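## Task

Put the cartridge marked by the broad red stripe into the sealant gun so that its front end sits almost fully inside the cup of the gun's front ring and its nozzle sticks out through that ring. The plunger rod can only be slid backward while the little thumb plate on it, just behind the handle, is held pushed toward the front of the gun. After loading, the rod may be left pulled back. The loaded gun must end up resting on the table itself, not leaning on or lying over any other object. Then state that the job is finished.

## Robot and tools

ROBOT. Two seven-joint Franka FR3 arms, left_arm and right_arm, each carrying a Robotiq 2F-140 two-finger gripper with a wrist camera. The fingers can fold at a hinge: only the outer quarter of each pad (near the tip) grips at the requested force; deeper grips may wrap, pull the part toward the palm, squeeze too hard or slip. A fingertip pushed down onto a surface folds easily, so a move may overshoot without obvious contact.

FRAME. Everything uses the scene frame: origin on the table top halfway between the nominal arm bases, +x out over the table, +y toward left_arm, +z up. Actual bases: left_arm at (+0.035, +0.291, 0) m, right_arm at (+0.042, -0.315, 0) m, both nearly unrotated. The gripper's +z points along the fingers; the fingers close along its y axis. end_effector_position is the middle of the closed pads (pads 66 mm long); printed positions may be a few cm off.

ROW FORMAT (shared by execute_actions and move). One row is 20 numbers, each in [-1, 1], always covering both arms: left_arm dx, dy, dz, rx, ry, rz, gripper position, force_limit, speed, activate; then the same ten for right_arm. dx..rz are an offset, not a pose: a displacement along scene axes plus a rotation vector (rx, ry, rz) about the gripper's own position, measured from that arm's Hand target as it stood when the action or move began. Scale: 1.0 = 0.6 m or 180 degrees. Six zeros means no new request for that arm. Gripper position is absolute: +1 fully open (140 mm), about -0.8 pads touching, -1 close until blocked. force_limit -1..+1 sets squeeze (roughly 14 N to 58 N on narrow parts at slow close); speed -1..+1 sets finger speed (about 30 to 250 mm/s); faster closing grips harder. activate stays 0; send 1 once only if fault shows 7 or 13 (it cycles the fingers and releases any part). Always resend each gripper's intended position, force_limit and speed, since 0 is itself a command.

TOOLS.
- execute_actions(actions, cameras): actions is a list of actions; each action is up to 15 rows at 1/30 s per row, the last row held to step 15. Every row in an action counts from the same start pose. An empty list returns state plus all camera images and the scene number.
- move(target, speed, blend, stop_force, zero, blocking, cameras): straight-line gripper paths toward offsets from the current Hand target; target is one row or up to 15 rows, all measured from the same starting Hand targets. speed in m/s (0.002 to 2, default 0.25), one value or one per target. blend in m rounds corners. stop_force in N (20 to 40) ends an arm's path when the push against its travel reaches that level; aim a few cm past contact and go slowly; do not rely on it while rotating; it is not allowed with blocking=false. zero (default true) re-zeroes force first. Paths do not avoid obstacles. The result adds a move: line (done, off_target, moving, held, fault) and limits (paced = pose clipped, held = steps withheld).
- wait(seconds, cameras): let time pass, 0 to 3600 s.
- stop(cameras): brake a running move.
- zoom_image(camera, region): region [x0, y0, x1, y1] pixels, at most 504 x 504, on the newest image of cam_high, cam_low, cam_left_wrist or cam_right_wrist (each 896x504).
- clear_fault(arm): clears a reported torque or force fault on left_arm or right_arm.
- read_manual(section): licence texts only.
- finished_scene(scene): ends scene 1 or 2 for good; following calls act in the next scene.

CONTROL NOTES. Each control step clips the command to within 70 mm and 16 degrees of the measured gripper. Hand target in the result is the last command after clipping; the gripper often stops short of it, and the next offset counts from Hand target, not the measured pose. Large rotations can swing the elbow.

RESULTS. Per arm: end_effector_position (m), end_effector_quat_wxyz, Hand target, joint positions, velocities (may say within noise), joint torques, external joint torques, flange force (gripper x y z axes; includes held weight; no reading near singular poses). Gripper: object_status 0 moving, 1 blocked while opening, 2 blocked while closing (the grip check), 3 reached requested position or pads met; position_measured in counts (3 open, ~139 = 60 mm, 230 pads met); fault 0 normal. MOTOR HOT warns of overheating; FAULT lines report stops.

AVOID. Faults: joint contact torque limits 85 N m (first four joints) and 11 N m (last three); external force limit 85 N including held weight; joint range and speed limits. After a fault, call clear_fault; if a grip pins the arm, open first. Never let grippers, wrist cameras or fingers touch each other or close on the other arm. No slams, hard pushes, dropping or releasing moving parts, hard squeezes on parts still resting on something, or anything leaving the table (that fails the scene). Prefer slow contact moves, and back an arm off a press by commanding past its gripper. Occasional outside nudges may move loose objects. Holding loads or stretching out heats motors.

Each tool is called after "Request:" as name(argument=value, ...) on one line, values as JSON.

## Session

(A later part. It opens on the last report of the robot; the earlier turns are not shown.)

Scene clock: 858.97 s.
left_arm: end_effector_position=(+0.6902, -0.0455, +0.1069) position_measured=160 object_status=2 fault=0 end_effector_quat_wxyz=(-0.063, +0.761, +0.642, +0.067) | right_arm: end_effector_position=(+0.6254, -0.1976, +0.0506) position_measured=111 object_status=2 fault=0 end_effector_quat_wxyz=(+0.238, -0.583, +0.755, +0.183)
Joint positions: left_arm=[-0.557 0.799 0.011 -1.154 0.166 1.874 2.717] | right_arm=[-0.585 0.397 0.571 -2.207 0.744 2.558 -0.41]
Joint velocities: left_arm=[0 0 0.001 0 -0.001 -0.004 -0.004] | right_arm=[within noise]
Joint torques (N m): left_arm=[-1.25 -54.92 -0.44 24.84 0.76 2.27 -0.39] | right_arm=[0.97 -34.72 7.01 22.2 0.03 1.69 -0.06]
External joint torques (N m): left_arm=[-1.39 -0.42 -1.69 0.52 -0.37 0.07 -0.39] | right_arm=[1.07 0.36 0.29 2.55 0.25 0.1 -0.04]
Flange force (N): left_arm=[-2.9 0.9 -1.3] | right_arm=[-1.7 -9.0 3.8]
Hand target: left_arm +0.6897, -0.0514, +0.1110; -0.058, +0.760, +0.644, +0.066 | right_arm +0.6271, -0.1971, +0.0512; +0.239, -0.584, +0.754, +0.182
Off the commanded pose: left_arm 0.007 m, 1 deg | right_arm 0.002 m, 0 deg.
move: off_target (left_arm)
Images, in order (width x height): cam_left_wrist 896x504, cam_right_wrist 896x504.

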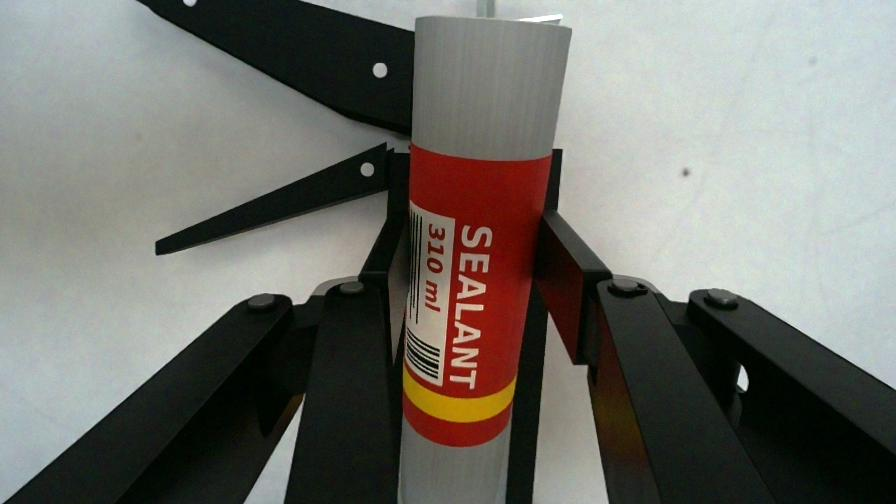

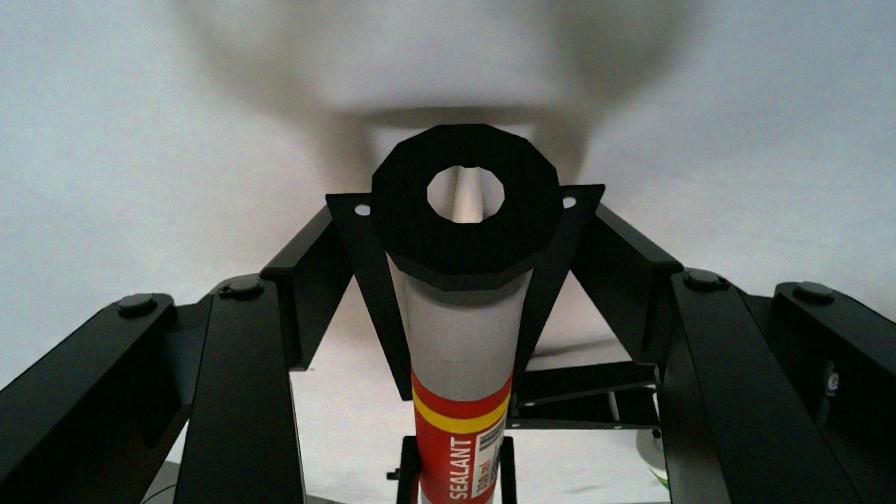

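Request:
zoom_image(camera="cam_right_wrist", region=[340, 110, 600, 350])

Request:
zoom_image(camera="cam_left_wrist", region=[380, 0, 600, 200])

Scaled by 1.938 from the camera's image (finer frame: 1280x720).

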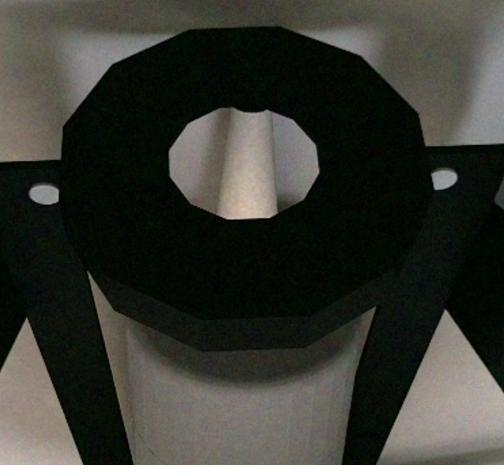

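Scaled by 2.291 from the camera's image (finer frame: 1280x720).

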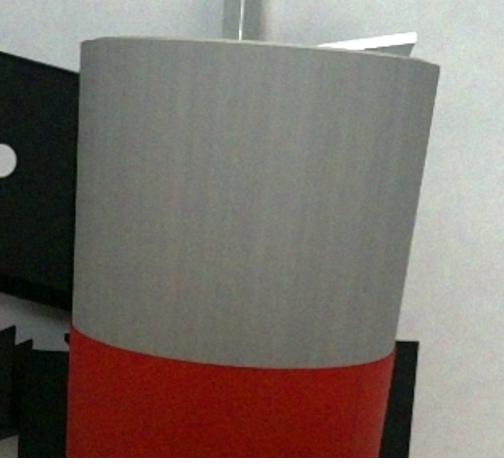

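Request:
move(target=[[0.0045,0.0158,0,0,0,0,-1,0,-1,0, 0,0,0,0,0,0,-1,0,-1,0],[0.0045,0.0158,-0.01,0,0,0,-1,0,-1,0, 0,0,0,0,0,0,-1,0,-1,0],[-0.0037,-0.013,-0.01,0,0,0,-1,0,-1,0, 0,0,0,0,0,0,-1,0,-1,0]], speed=0.04, blend=0.002, cameras=["cam_right_wrist","cam_left_wrist"])

Scene clock: 894.00 s.
left_arm: end_effector_position=(+0.6920, -0.0478, +0.1060) position_measured=160 object_status=2 fault=0 end_effector_quat_wxyz=(-0.061, +0.759, +0.644, +0.068) | right_arm: end_effector_position=(+0.6258, -0.1992, +0.0505) position_measured=111 object_status=2 fault=0 end_effector_quat_wxyz=(+0.238, -0.582, +0.756, +0.183)
Joint positions: left_arm=[-0.56 0.809 0.013 -1.14 0.166 1.872 2.708] | right_arm=[-0.587 0.397 0.57 -2.207 0.744 2.558 -0.41]
Joint velocities: left_arm=[0 0.002 0.001 0.002 0 -0.002 -0.004] | right_arm=[within noise]
Joint torques (N m): left_arm=[-4.67 -51.85 -3.25 23.88 -0.78 2.79 -0.37] | right_arm=[1.75 -34.59 7.85 22.19 0.13 1.66 0.01]
External joint torques (N m): left_arm=[-4.78 3.11 -4.53 -0.59 -1.91 0.57 -0.37] | right_arm=[1.74 0.52 1.03 2.5 0.35 0.07 0.03]
Flange force (N): left_arm=[-10.1 5.3 2.2] | right_arm=[-2.8 -8.7 4.9]
Hand target: left_arm +0.6875, -0.0592, +0.1050; -0.058, +0.760, +0.644, +0.066 | right_arm +0.6271, -0.1971, +0.0512; +0.239, -0.584, +0.754, +0.182
Off the commanded pose: left_arm 0.012 m, 1 deg | right_arm 0.003 m, 0 deg.
move: off_target (left_arm)
Images, in order (width x height): cam_left_wrist 896x504, cam_right_wrist 896x504.

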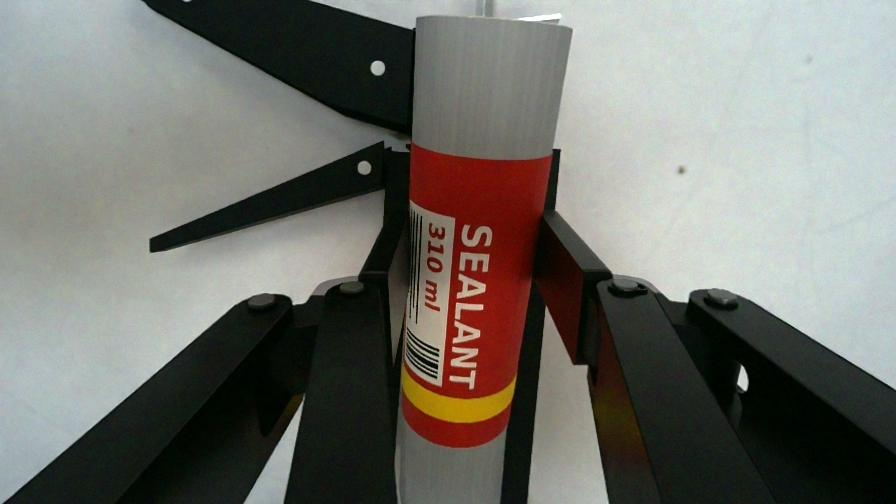

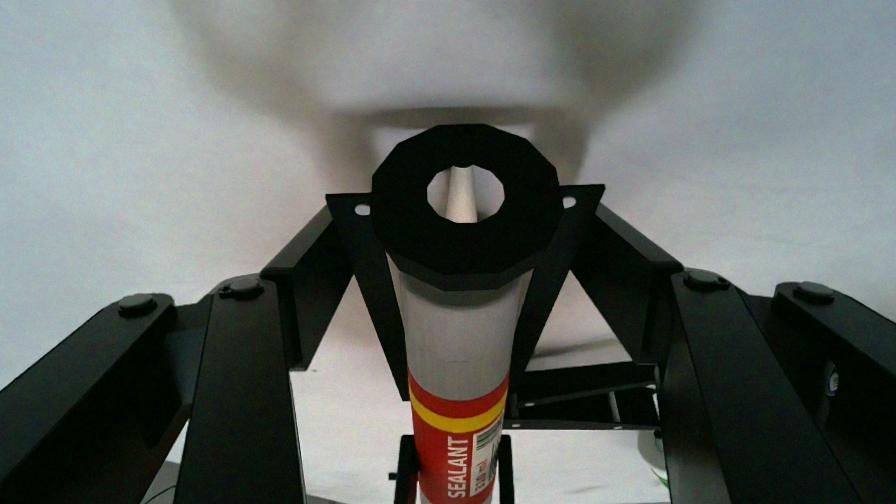

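Request:
move(target=[[0.0087,0.0272,0.002,0,0,0,-1,0,-1,0, 0,0,0,0,0,0,-1,0,-1,0],[0.0087,0.0272,-0.001,0.016,-0.0045,0,-1,0,-1,0, 0,0,0,0,0,0,-1,0,-1,0]], speed=0.05, cameras=["cam_right_wrist","cam_left_wrist"])

Scene clock: 951.97 s.
left_arm: end_effector_position=(+0.6926, -0.0459, +0.1061) position_measured=160 object_status=2 fault=0 end_effector_quat_wxyz=(-0.069, +0.761, +0.639, +0.085) | right_arm: end_effector_position=(+0.6258, -0.1983, +0.0507) position_measured=111 object_status=2 fault=0 end_effector_quat_wxyz=(+0.238, -0.583, +0.755, +0.183)
Joint positions: left_arm=[-0.586 0.813 0.035 -1.137 0.188 1.866 2.702] | right_arm=[-0.587 0.397 0.571 -2.207 0.744 2.558 -0.41]
Joint torques (N m): left_arm=[0.47 -51.64 2.04 23.03 1.54 1.63 -0.42] | right_arm=[1.05 -34.62 7.13 22.03 -0.18 1.65 -0.27]
External joint torques (N m): left_arm=[0.49 3.3 0.36 -1.41 0.36 -0.56 -0.43] | right_arm=[1.14 0.3 0.42 2.48 0.04 0.08 -0.25]
Flange force (N): left_arm=[-2.9 5.3 2.9] | right_arm=[-1.5 -8.7 3.6]
Hand target: left_arm +0.6927, -0.0429, +0.1044; -0.072, +0.758, +0.643, +0.087 | right_arm +0.6271, -0.1971, +0.0512; +0.239, -0.584, +0.754, +0.182
Off the commanded pose: left_arm 0.003 m, 1 deg | right_arm 0.002 m, 0 deg.
move: done
Images, in order (width x height): cam_left_wrist 896x504, cam_right_wrist 896x504.

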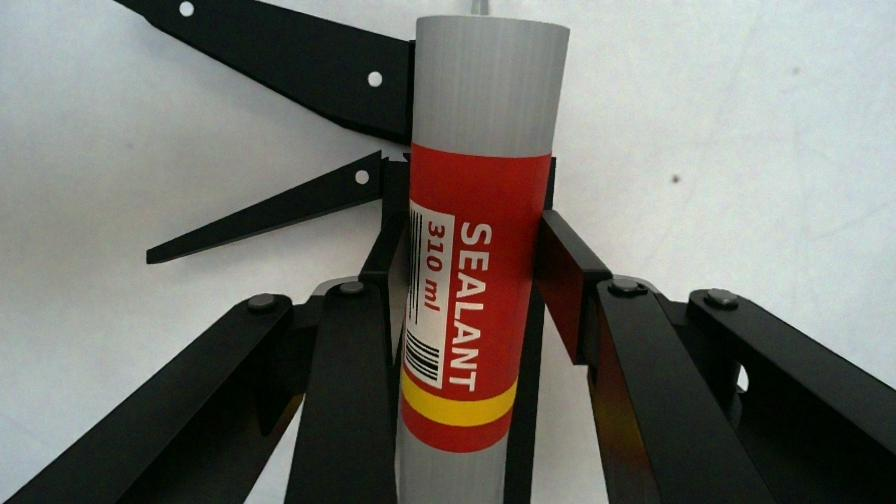

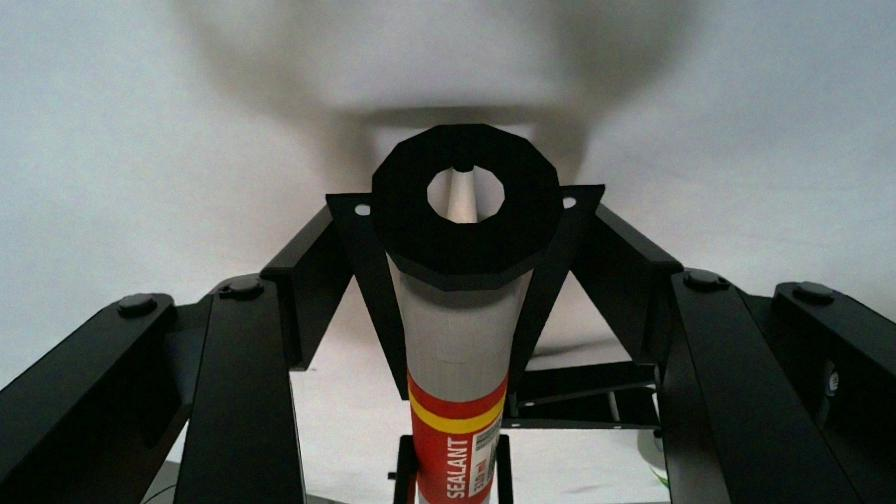

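Request:
move(target=[[0.0037,0.0133,0.01,0,0,0,-1,0,-1,0, 0,0,0,0,0,0,-1,0,-1,0],[0.0037,0.0133,0.02,-0.016,0.0045,0,-1,0,-1,0, 0,0,0,0,0,0,-1,0,-1,0]], speed=0.06, cameras=["cam_right_wrist","cam_left_wrist"])

Request:
zoom_image(camera="cam_right_wrist", region=[340, 110, 600, 350])

Scene clock: 984.07 s.
left_arm: end_effector_position=(+0.6922, -0.0321, +0.1097) position_measured=160 object_status=2 fault=0 end_effector_quat_wxyz=(-0.064, +0.757, +0.647, +0.066) | right_arm: end_effector_position=(+0.6258, -0.1981, +0.0507) position_measured=111 object_status=2 fault=0 end_effector_quat_wxyz=(+0.238, -0.583, +0.755, +0.183)
Joint positions: left_arm=[-0.541 0.781 0.013 -1.178 0.166 1.877 2.72] | right_arm=[-0.587 0.397 0.572 -2.207 0.744 2.558 -0.41]
Joint velocities: left_arm=[0.001 -0.002 -0.001 -0.001 -0.001 0.003 0.005] | right_arm=[within noise]
Joint torques (N m): left_arm=[1.06 -56.2 0.44 24.56 1.22 2.64 0.18] | right_arm=[0.9 -34.7 7.05 22.03 -0.23 1.65 -0.29]
External joint torques (N m): left_arm=[1.07 -1.78 -0.74 0.1 0.09 0.42 0.18] | right_arm=[0.93 0.23 0.27 2.51 -0.01 0.09 -0.27]
Flange force (N): left_arm=[4.6 -7.7 0.1] | right_arm=[-1.2 -8.7 3.2]
Hand target: left_arm +0.6949, -0.0349, +0.1164; -0.058, +0.760, +0.644, +0.066 | right_arm +0.6271, -0.1971, +0.0512; +0.239, -0.584, +0.754, +0.182
Off the commanded pose: left_arm 0.008 m, 1 deg | right_arm 0.002 m, 0 deg.
move: off_target (left_arm)
Images, in order (width x height): cam_left_wrist 896x504, cam_right_wrist 896x504.

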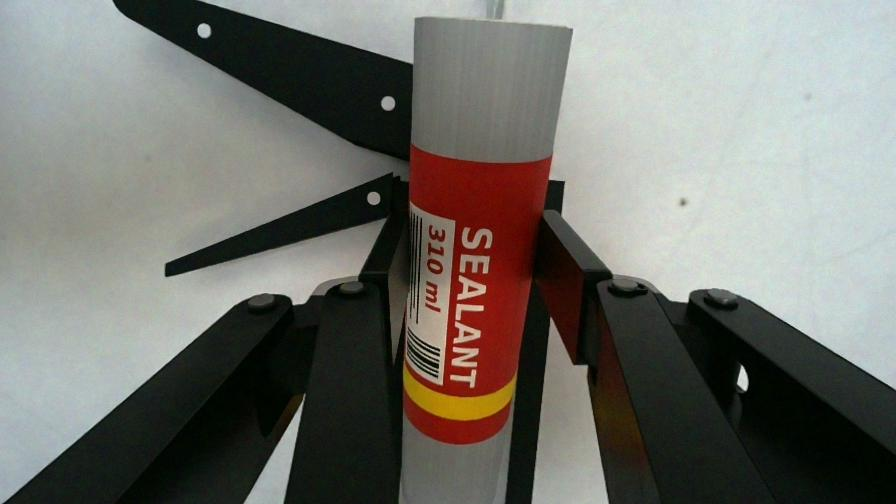

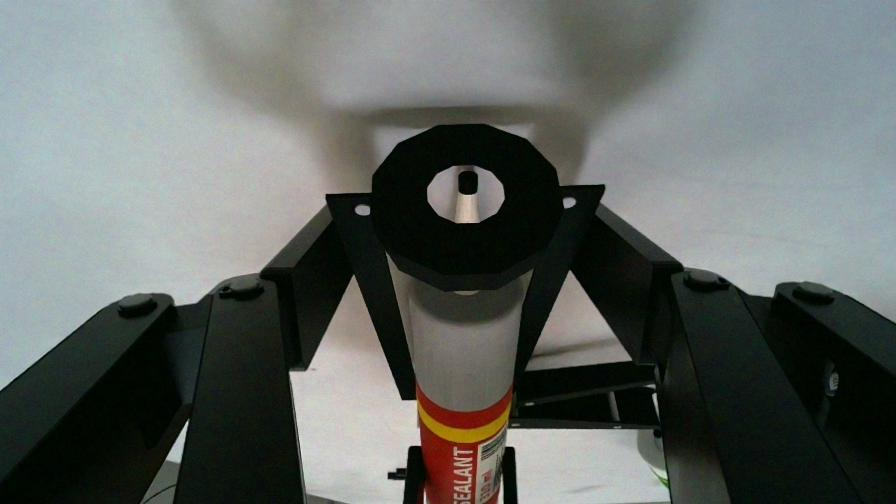

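Scaled by 1.938 from the camera's image (finer frame: 1280x720).

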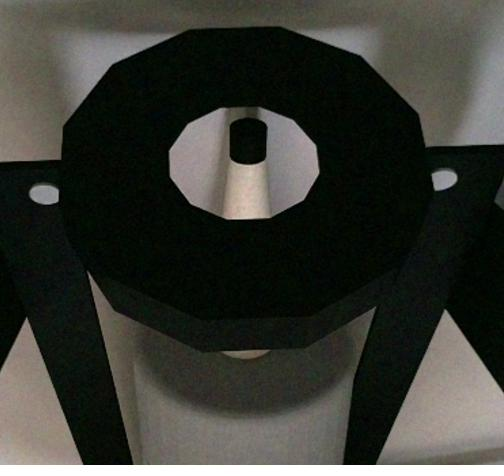

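Request:
move(target=[[0.0048,-0.0012,0.01,0.008,-0.0023,-0.005,-1,0,-1,0, 0,0,0,0,0,0,-1,0,-1,0],[-0.0042,-0.0333,0.01,0.008,-0.0023,-0.005,-1,0,-1,0, 0,0,0,0,0,0,-1,0,-1,0]], speed=0.05, cameras=["cam_right_wrist","cam_left_wrist"])

Request:
zoom_image(camera="cam_right_wrist", region=[340, 110, 600, 350])

Scene clock: 1027.37 s.
left_arm: end_effector_position=(+0.6912, -0.0510, +0.1164) position_measured=160 object_status=2 fault=0 end_effector_quat_wxyz=(-0.069, +0.765, +0.636, +0.075) | right_arm: end_effector_position=(+0.6258, -0.1987, +0.0505) position_measured=111 object_status=2 fault=0 end_effector_quat_wxyz=(+0.238, -0.582, +0.756, +0.183)
Joint positions: left_arm=[-0.574 0.821 0.017 -1.093 0.18 1.825 2.72] | right_arm=[-0.587 0.398 0.571 -2.207 0.744 2.559 -0.41]
Joint velocities: left_arm=[-0.001 0 -0.001 0.001 0 -0.004 -0.005] | right_arm=[within noise]
Joint torques (N m): left_arm=[-1.1 -56.29 0.37 26.41 0.9 2.22 -0.22] | right_arm=[1.32 -34.89 7.37 22.04 -0.17 1.62 -0.08]
External joint torques (N m): left_arm=[-1.15 -0.93 -1 1.82 -0.3 0.03 -0.22] | right_arm=[1.23 0.13 0.47 2.45 0.06 0.06 -0.06]
Flange force (N): left_arm=[-5.2 9.8 -4.3] | right_arm=[-2.1 -8.5 3.2]
Hand target: left_arm +0.6924, -0.0549, +0.1224; -0.064, +0.764, +0.637, +0.077 | right_arm +0.6271, -0.1971, +0.0512; +0.239, -0.584, +0.754, +0.182
Off the commanded pose: left_arm 0.007 m, 1 deg | right_arm 0.002 m, 0 deg.
move: off_target (left_arm)
Images, in order (width x height): cam_left_wrist 896x504, cam_right_wrist 896x504.

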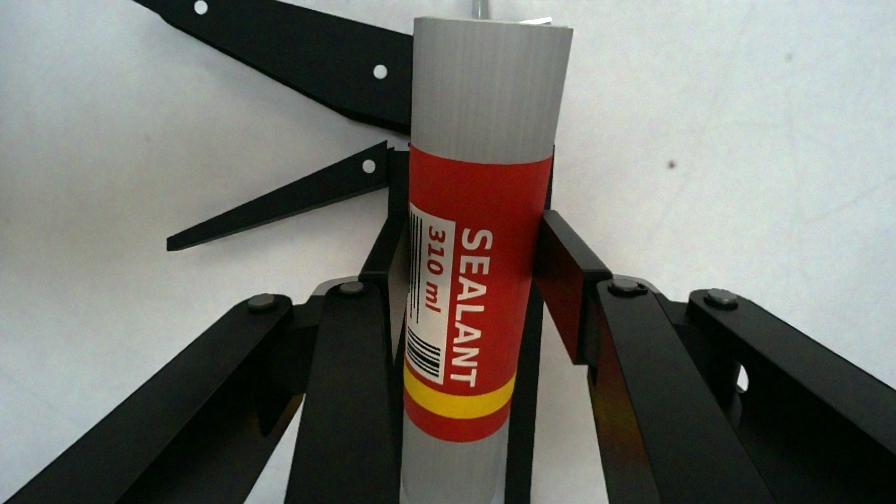

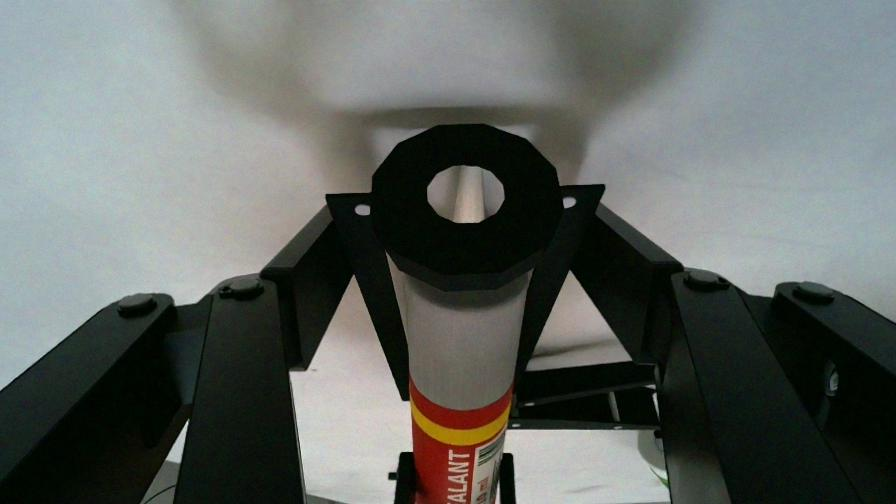

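Scaled by 1.938 from the camera's image (finer frame: 1280x720).

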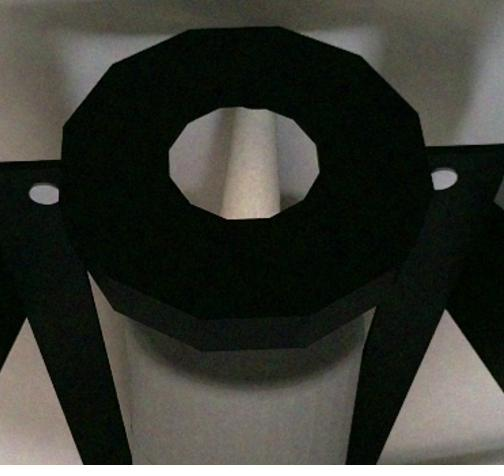

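Request:
move(target=[-0.006,-0.022,-0.004,0,0,0,-1,0,-1,0, 0,0,0,0,0,0,-1,0,-1,0], speed=0.04, cameras=["cam_right_wrist","cam_left_wrist"])

Request:
zoom_image(camera="cam_right_wrist", region=[340, 110, 600, 350])

Scene clock: 1042.00 s.
left_arm: end_effector_position=(+0.6910, -0.0552, +0.1157) position_measured=160 object_status=2 fault=0 end_effector_quat_wxyz=(-0.073, +0.763, +0.638, +0.078) | right_arm: end_effector_position=(+0.6266, -0.2021, +0.0500) position_measured=111 object_status=2 fault=0 end_effector_quat_wxyz=(+0.238, -0.580, +0.757, +0.181)
Joint positions: left_arm=[-0.585 0.842 0.021 -1.058 0.183 1.805 2.707] | right_arm=[-0.589 0.398 0.568 -2.207 0.744 2.56 -0.41]
Joint velocities: left_arm=[-0.002 -0.001 0 0 -0.001 -0.004 -0.006] | right_arm=[within noise]
Joint torques (N m): left_arm=[-4.77 -55.7 -2.9 25.86 -0.59 3.01 -0.45] | right_arm=[2.86 -34.92 9.28 22.99 0.21 1.38 -0.06]
External joint torques (N m): left_arm=[-4.65 -0.35 -4.26 1.46 -1.79 0.85 -0.46] | right_arm=[2.89 0.12 2.54 3.4 0.43 -0.2 -0.04]
Flange force (N): left_arm=[0.0 0.0 0.0] | right_arm=[-5.3 -9.8 5.3]
Hand target: left_arm +0.6888, -0.0681, +0.1200; -0.064, +0.764, +0.637, +0.077 | right_arm +0.6271, -0.1971, +0.0512; +0.239, -0.584, +0.754, +0.182
Off the commanded pose: left_arm 0.014 m, 1 deg | right_arm 0.005 m, 1 deg.
move: off_target (left_arm)
Images, in order (width x height): cam_left_wrist 896x504, cam_right_wrist 896x504.

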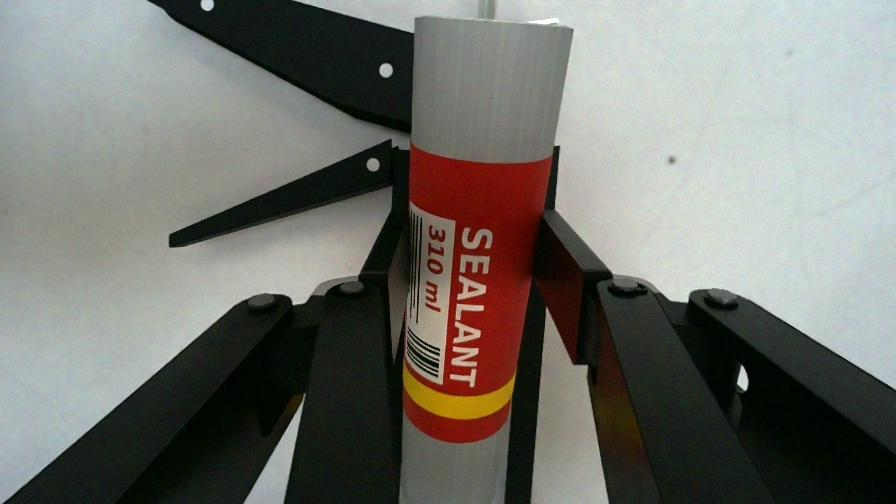

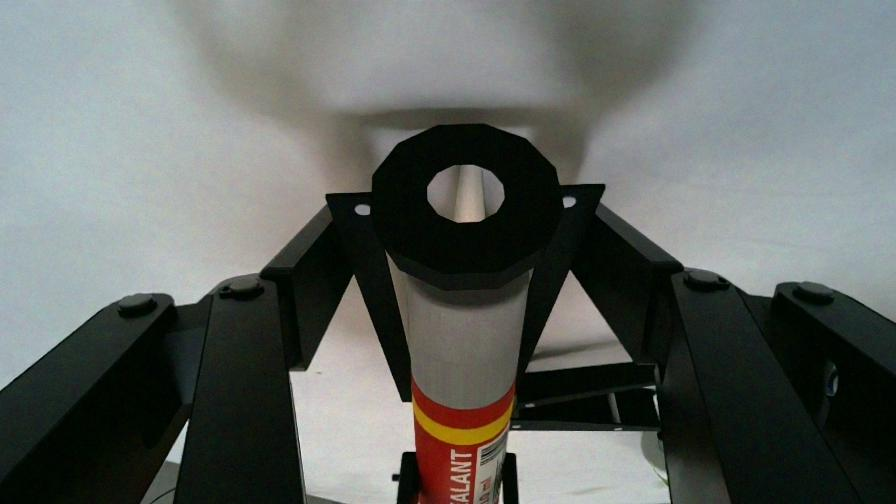

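Scaled by 1.938 from the camera's image (finer frame: 1280x720).

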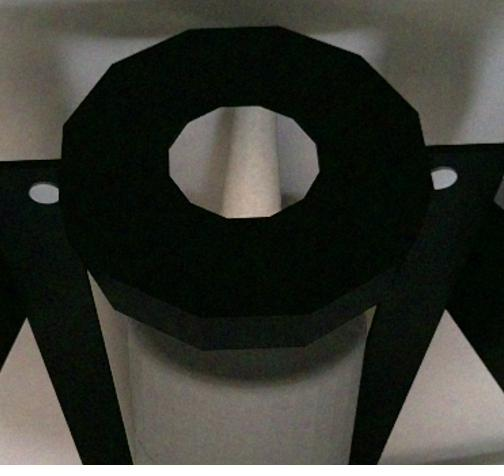

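Request:
move(target=[[0.0055,0.0242,0,0,0,0,-1,0,-1,0, 0,0,0,0,0,0,-1,0,-1,0],[0.0055,0.0242,-0.0105,-0.0139,0.0038,0,-1,0,-1,0, 0,0,0,0,0,0,-1,0,-1,0]], speed=0.05)

Request:
move(target=[-0.0055,-0.0193,-0.002,0,0,0,-1,0,-1,0, 0,0,0,0,0,0,-1,0,-1,0], speed=0.04, cameras=["cam_right_wrist","cam_left_wrist"])

Request:
zoom_image(camera="cam_right_wrist", region=[340, 110, 600, 350])

Scene clock: 1088.73 s.
left_arm: end_effector_position=(+0.6908, -0.0463, +0.1072) position_measured=160 object_status=2 fault=0 end_effector_quat_wxyz=(-0.060, +0.761, +0.643, +0.060) | right_arm: end_effector_position=(+0.6263, -0.1989, +0.0506) position_measured=111 object_status=2 fault=0 end_effector_quat_wxyz=(+0.238, -0.582, +0.756, +0.182)
Joint positions: left_arm=[-0.538 0.803 -0.011 -1.144 0.167 1.868 2.719] | right_arm=[-0.589 0.398 0.573 -2.207 0.744 2.56 -0.41]
Joint velocities: left_arm=[0.003 -0.001 -0.001 0 0 0.001 0.005] | right_arm=[within noise]
Joint torques (N m): left_arm=[-1.03 -56.5 -1.75 24.73 0.44 3.03 0.13] | right_arm=[1.68 -34.93 7.42 22.04 -0.43 1.5 -0.25]
External joint torques (N m): left_arm=[-0.82 -1.55 -2.36 0.22 -0.66 0.79 0.12] | right_arm=[1.59 0.07 0.52 2.52 -0.2 -0.05 -0.23]
Flange force (N): left_arm=[1.9 -8.1 0.3] | right_arm=[-2.3 -9.3 3.3]
Hand target: left_arm +0.6921, -0.0536, +0.1137; -0.051, +0.766, +0.639, +0.058 | right_arm +0.6271, -0.1971, +0.0512; +0.239, -0.584, +0.754, +0.182
Off the commanded pose: left_arm 0.010 m, 1 deg | right_arm 0.002 m, 0 deg.
move: off_target (left_arm)

Scene clock: 1089.43 s.
left_arm: end_effector_position=(+0.6918, -0.0506, +0.1086) position_measured=160 object_status=2 fault=0 end_effector_quat_wxyz=(-0.060, +0.762, +0.641, +0.060) | right_arm: end_effector_position=(+0.6267, -0.2017, +0.0501) position_measured=111 object_status=2 fault=0 end_effector_quat_wxyz=(+0.238, -0.580, +0.757, +0.181)
Joint positions: left_arm=[-0.542 0.815 -0.012 -1.121 0.168 1.858 2.719] | right_arm=[-0.591 0.398 0.57 -2.207 0.744 2.561 -0.41]
Joint velocities: left_arm=[-0.001 0.002 0 0.002 0.001 -0.004 0] | right_arm=[within noise]
Joint torques (N m): left_arm=[-4.98 -54.77 -4.51 25.71 -0.77 3.05 -0.25] | right_arm=[2.82 -34.9 9.03 22.53 0.11 1.36 -0.09]
External joint torques (N m): left_arm=[-4.97 0.24 -5.22 1.26 -1.89 0.82 -0.26] | right_arm=[2.83 0.01 2.25 3.02 0.33 -0.21 -0.07]
Flange force (N): left_arm=[-10.0 6.5 -1.9] | right_arm=[-5.0 -8.8 4.7]
Hand target: left_arm +0.6888, -0.0652, +0.1125; -0.051, +0.766, +0.639, +0.058 | right_arm +0.6271, -0.1971, +0.0512; +0.239, -0.584, +0.754, +0.182
Off the commanded pose: left_arm 0.015 m, 1 deg | right_arm 0.005 m, 1 deg.
move: off_target (left_arm)
Images, in order (width x height): cam_left_wrist 896x504, cam_right_wrist 896x504.

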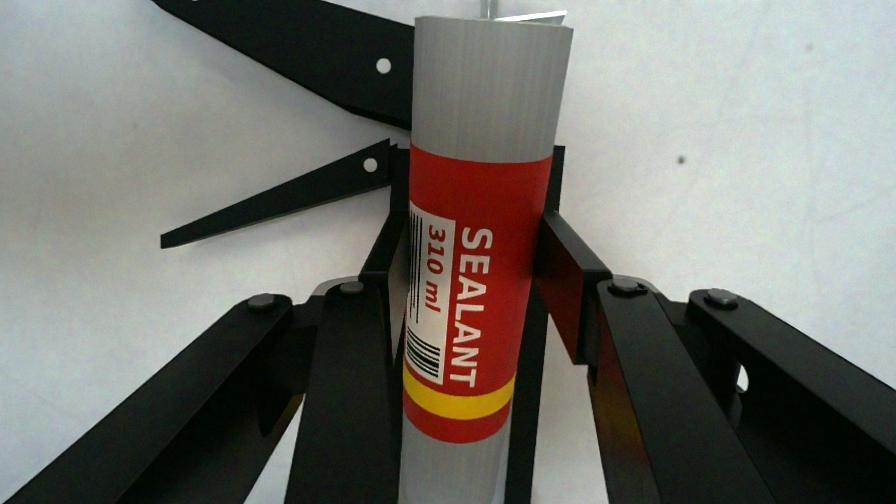

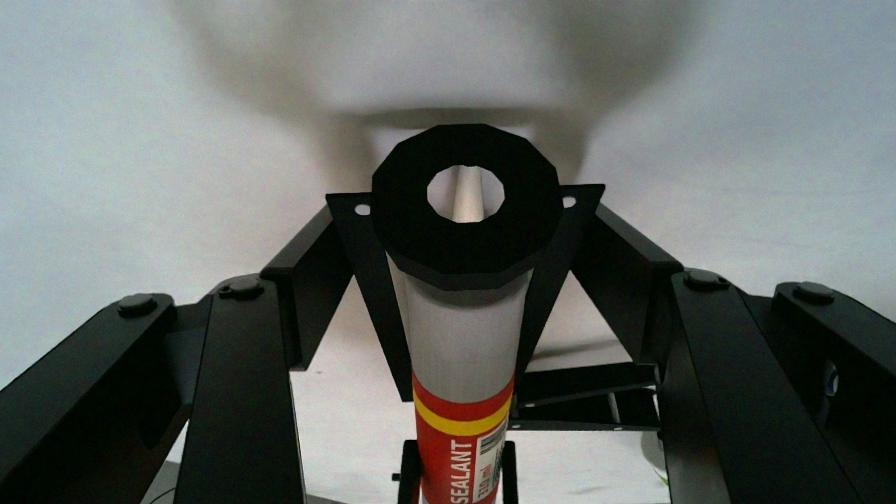

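Scaled by 1.938 from the camera's image (finer frame: 1280x720).

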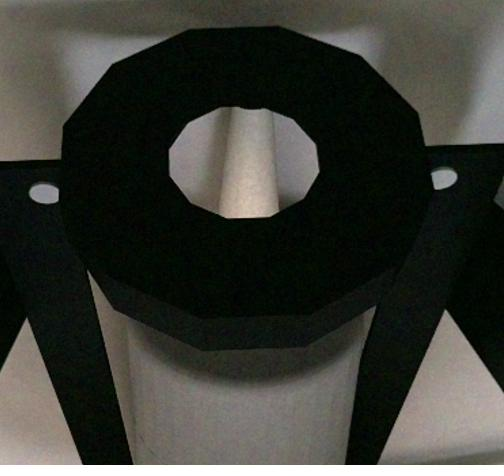

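Request:
move(target=[0.0066,0.0235,0.0056,0,0,0,-1,0,-1,0,0,0,0,0,0,0,-1,0,-1,0], speed=0.05, cameras=["cam_right_wrist","cam_left_wrist","cam_high"])

Request:
zoom_image(camera="cam_right_wrist", region=[340, 110, 600, 350])

Scene clock: 1121.67 s.
left_arm: end_effector_position=(+0.6907, -0.0467, +0.1085) position_measured=160 object_status=2 fault=0 end_effector_quat_wxyz=(-0.059, +0.762, +0.643, +0.058) | right_arm: end_effector_position=(+0.6265, -0.1994, +0.0506) position_measured=111 object_status=2 fault=0 end_effector_quat_wxyz=(+0.239, -0.582, +0.756, +0.182)
Joint positions: left_arm=[-0.533 0.8 -0.017 -1.148 0.168 1.87 2.72] | right_arm=[-0.59 0.398 0.573 -2.207 0.744 2.561 -0.41]
Joint torques (N m): left_arm=[-0.59 -57.03 -1.75 24.91 0.87 2.55 0.29] | right_arm=[1.23 -34.94 7.45 22.38 -0.45 1.72 -0.27]
External joint torques (N m): left_arm=[-0.6 -2.2 -2.35 0.4 -0.23 0.31 0.28] | right_arm=[1.18 -0.17 0.59 2.96 -0.23 0.17 -0.25]
Flange force (N): left_arm=[2.4 -7.9 -1.3] | right_arm=[-2.2 -9.6 3.0]
Hand target: left_arm +0.6928, -0.0511, +0.1159; -0.051, +0.766, +0.639, +0.058 | right_arm +0.6271, -0.1971, +0.0512; +0.239, -0.584, +0.754, +0.182
Off the commanded pose: left_arm 0.009 m, 1 deg | right_arm 0.002 m, 0 deg.
move: off_target (left_arm)
Images, in order (width x height): cam_high 896x504, cam_left_wrist 896x504, cam_right_wrist 896x504.

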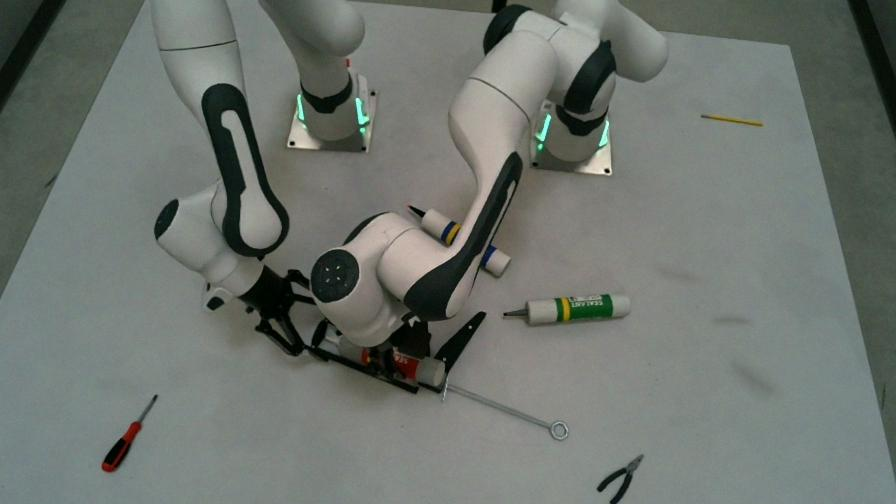

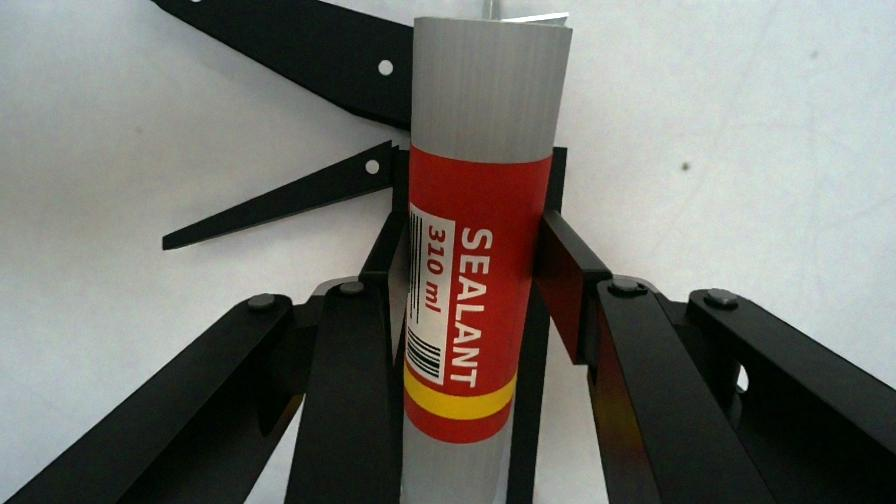

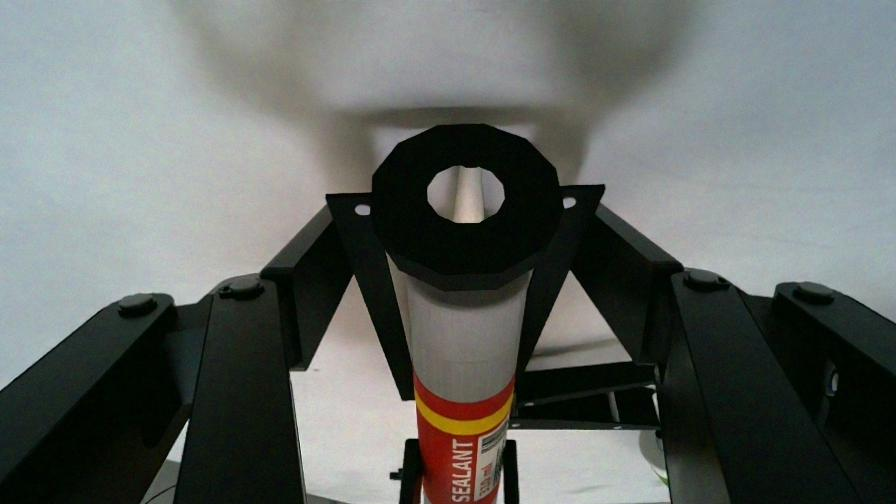

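Scaled by 1.938 from the camera's image (finer frame: 1280x720).

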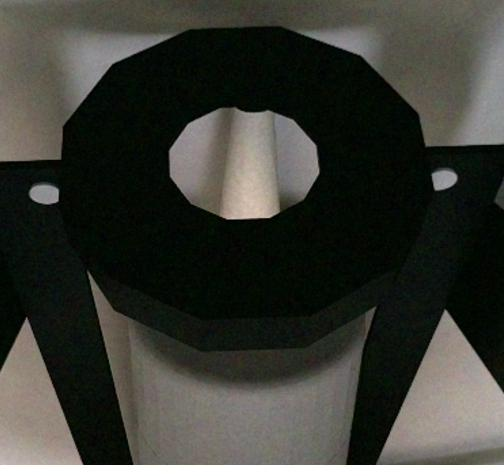

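Request:
execute_actions(actions=[])

Request:
zoom_image(camera="cam_right_wrist", region=[410, 130, 530, 240])

Request:
zoom_image(camera="cam_high", region=[290, 270, 490, 410])

Scene clock: 1186.80 s.
left_arm: end_effector_position=(+0.6908, -0.0467, +0.1085) position_measured=160 object_status=2 fault=0 end_effector_quat_wxyz=(-0.058, +0.762, +0.642, +0.058) | right_arm: end_effector_position=(+0.6265, -0.1994, +0.0506) position_measured=111 object_status=2 fault=0 end_effector_quat_wxyz=(+0.239, -0.582, +0.756, +0.182)
Joint positions: left_arm=[-0.533 0.8 -0.018 -1.148 0.168 1.87 2.72] | right_arm=[-0.59 0.398 0.573 -2.207 0.744 2.561 -0.41]
Joint velocities: within noise
Joint torques (N m): left_arm=[-0.04 -57.04 -1.32 24.68 0.86 2.58 0.25] | right_arm=[1.25 -34.89 7.34 22.41 -0.46 1.69 -0.23]
External joint torques (N m): left_arm=[0.08 -2.38 -1.82 0.27 -0.23 0.35 0.25] | right_arm=[1.24 -0.02 0.5 2.92 -0.24 0.13 -0.21]
Flange force (N): left_arm=[4.0 -9.6 -0.9] | right_arm=[-2.2 -10.1 3.3]
Hand target: left_arm +0.6928, -0.0511, +0.1159; -0.051, +0.766, +0.639, +0.058 | right_arm +0.6271, -0.1971, +0.0512; +0.239, -0.584, +0.754, +0.182
Tool commands: left_gripper/position=-1.0 left_gripper/force_limit=+0.0 left_gripper/speed=-1.0 left_gripper/activate=+0.0 right_gripper/position=-1.0 right_gripper/force_limit=+0.0 right_gripper/speed=-1.0 right_gripper/activate=+0.0
Off the commanded pose: left_arm 0.009 m, 1 deg | right_arm 0.002 m, 0 deg.

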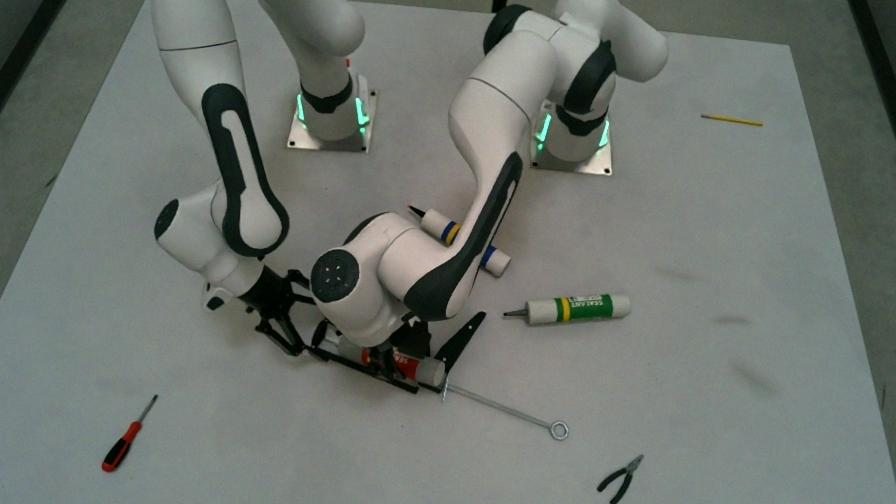

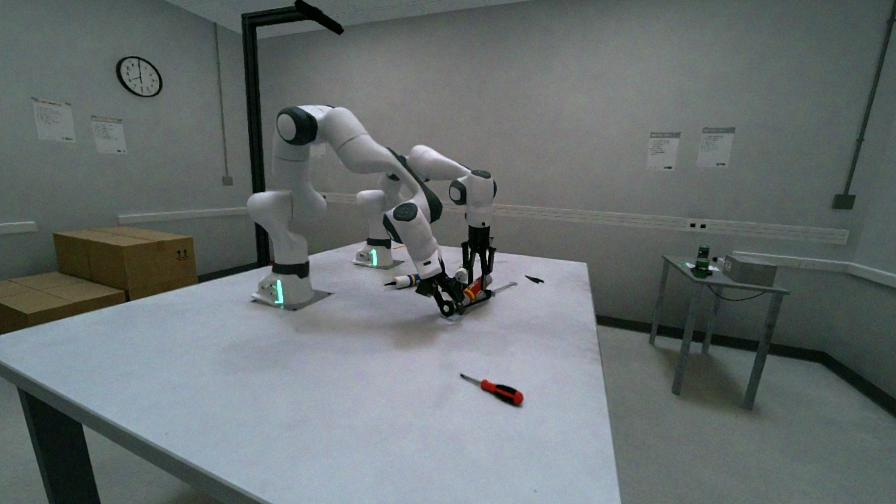

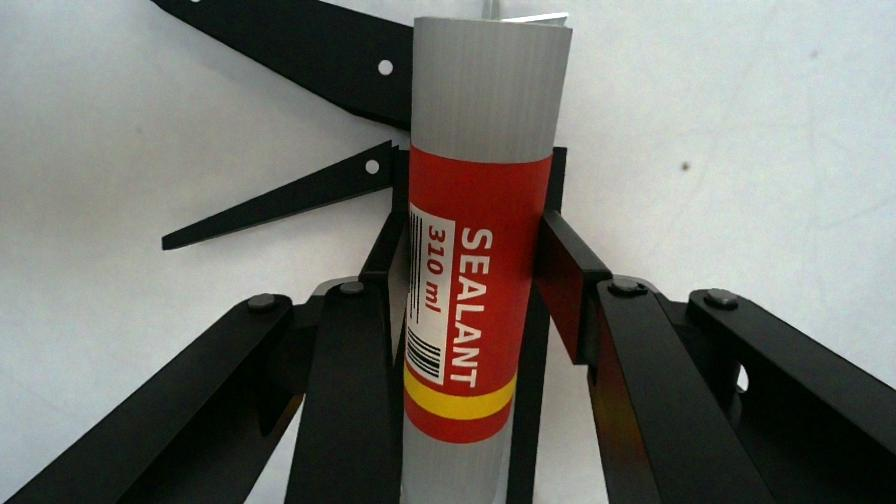

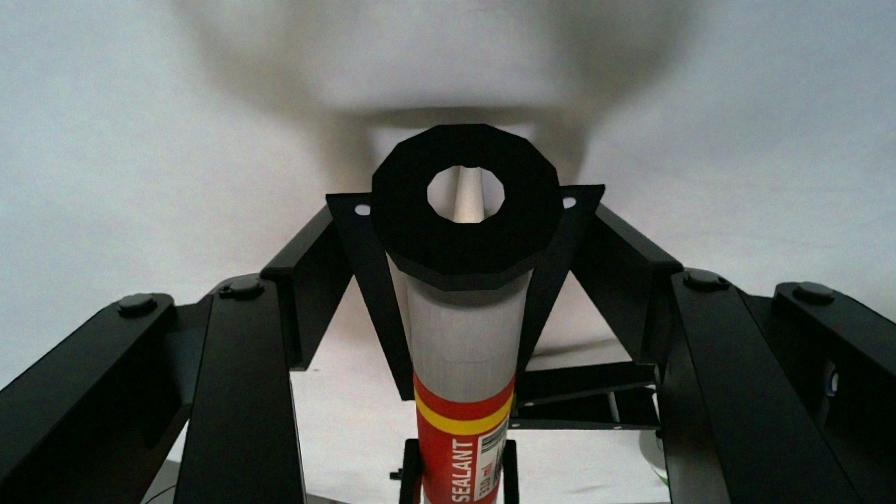

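Scaled by 4.200 from the camera's image (finer frame: 1280x720).

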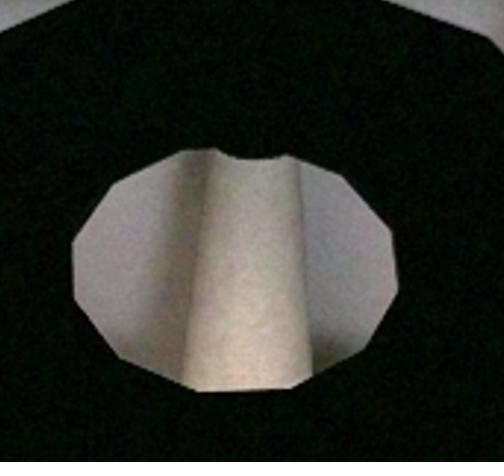

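Scaled by 2.520 from the camera's image (finer frame: 1280x720).

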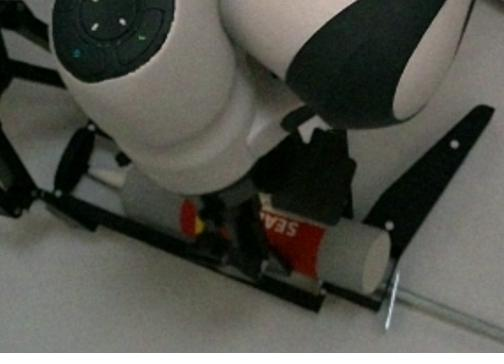

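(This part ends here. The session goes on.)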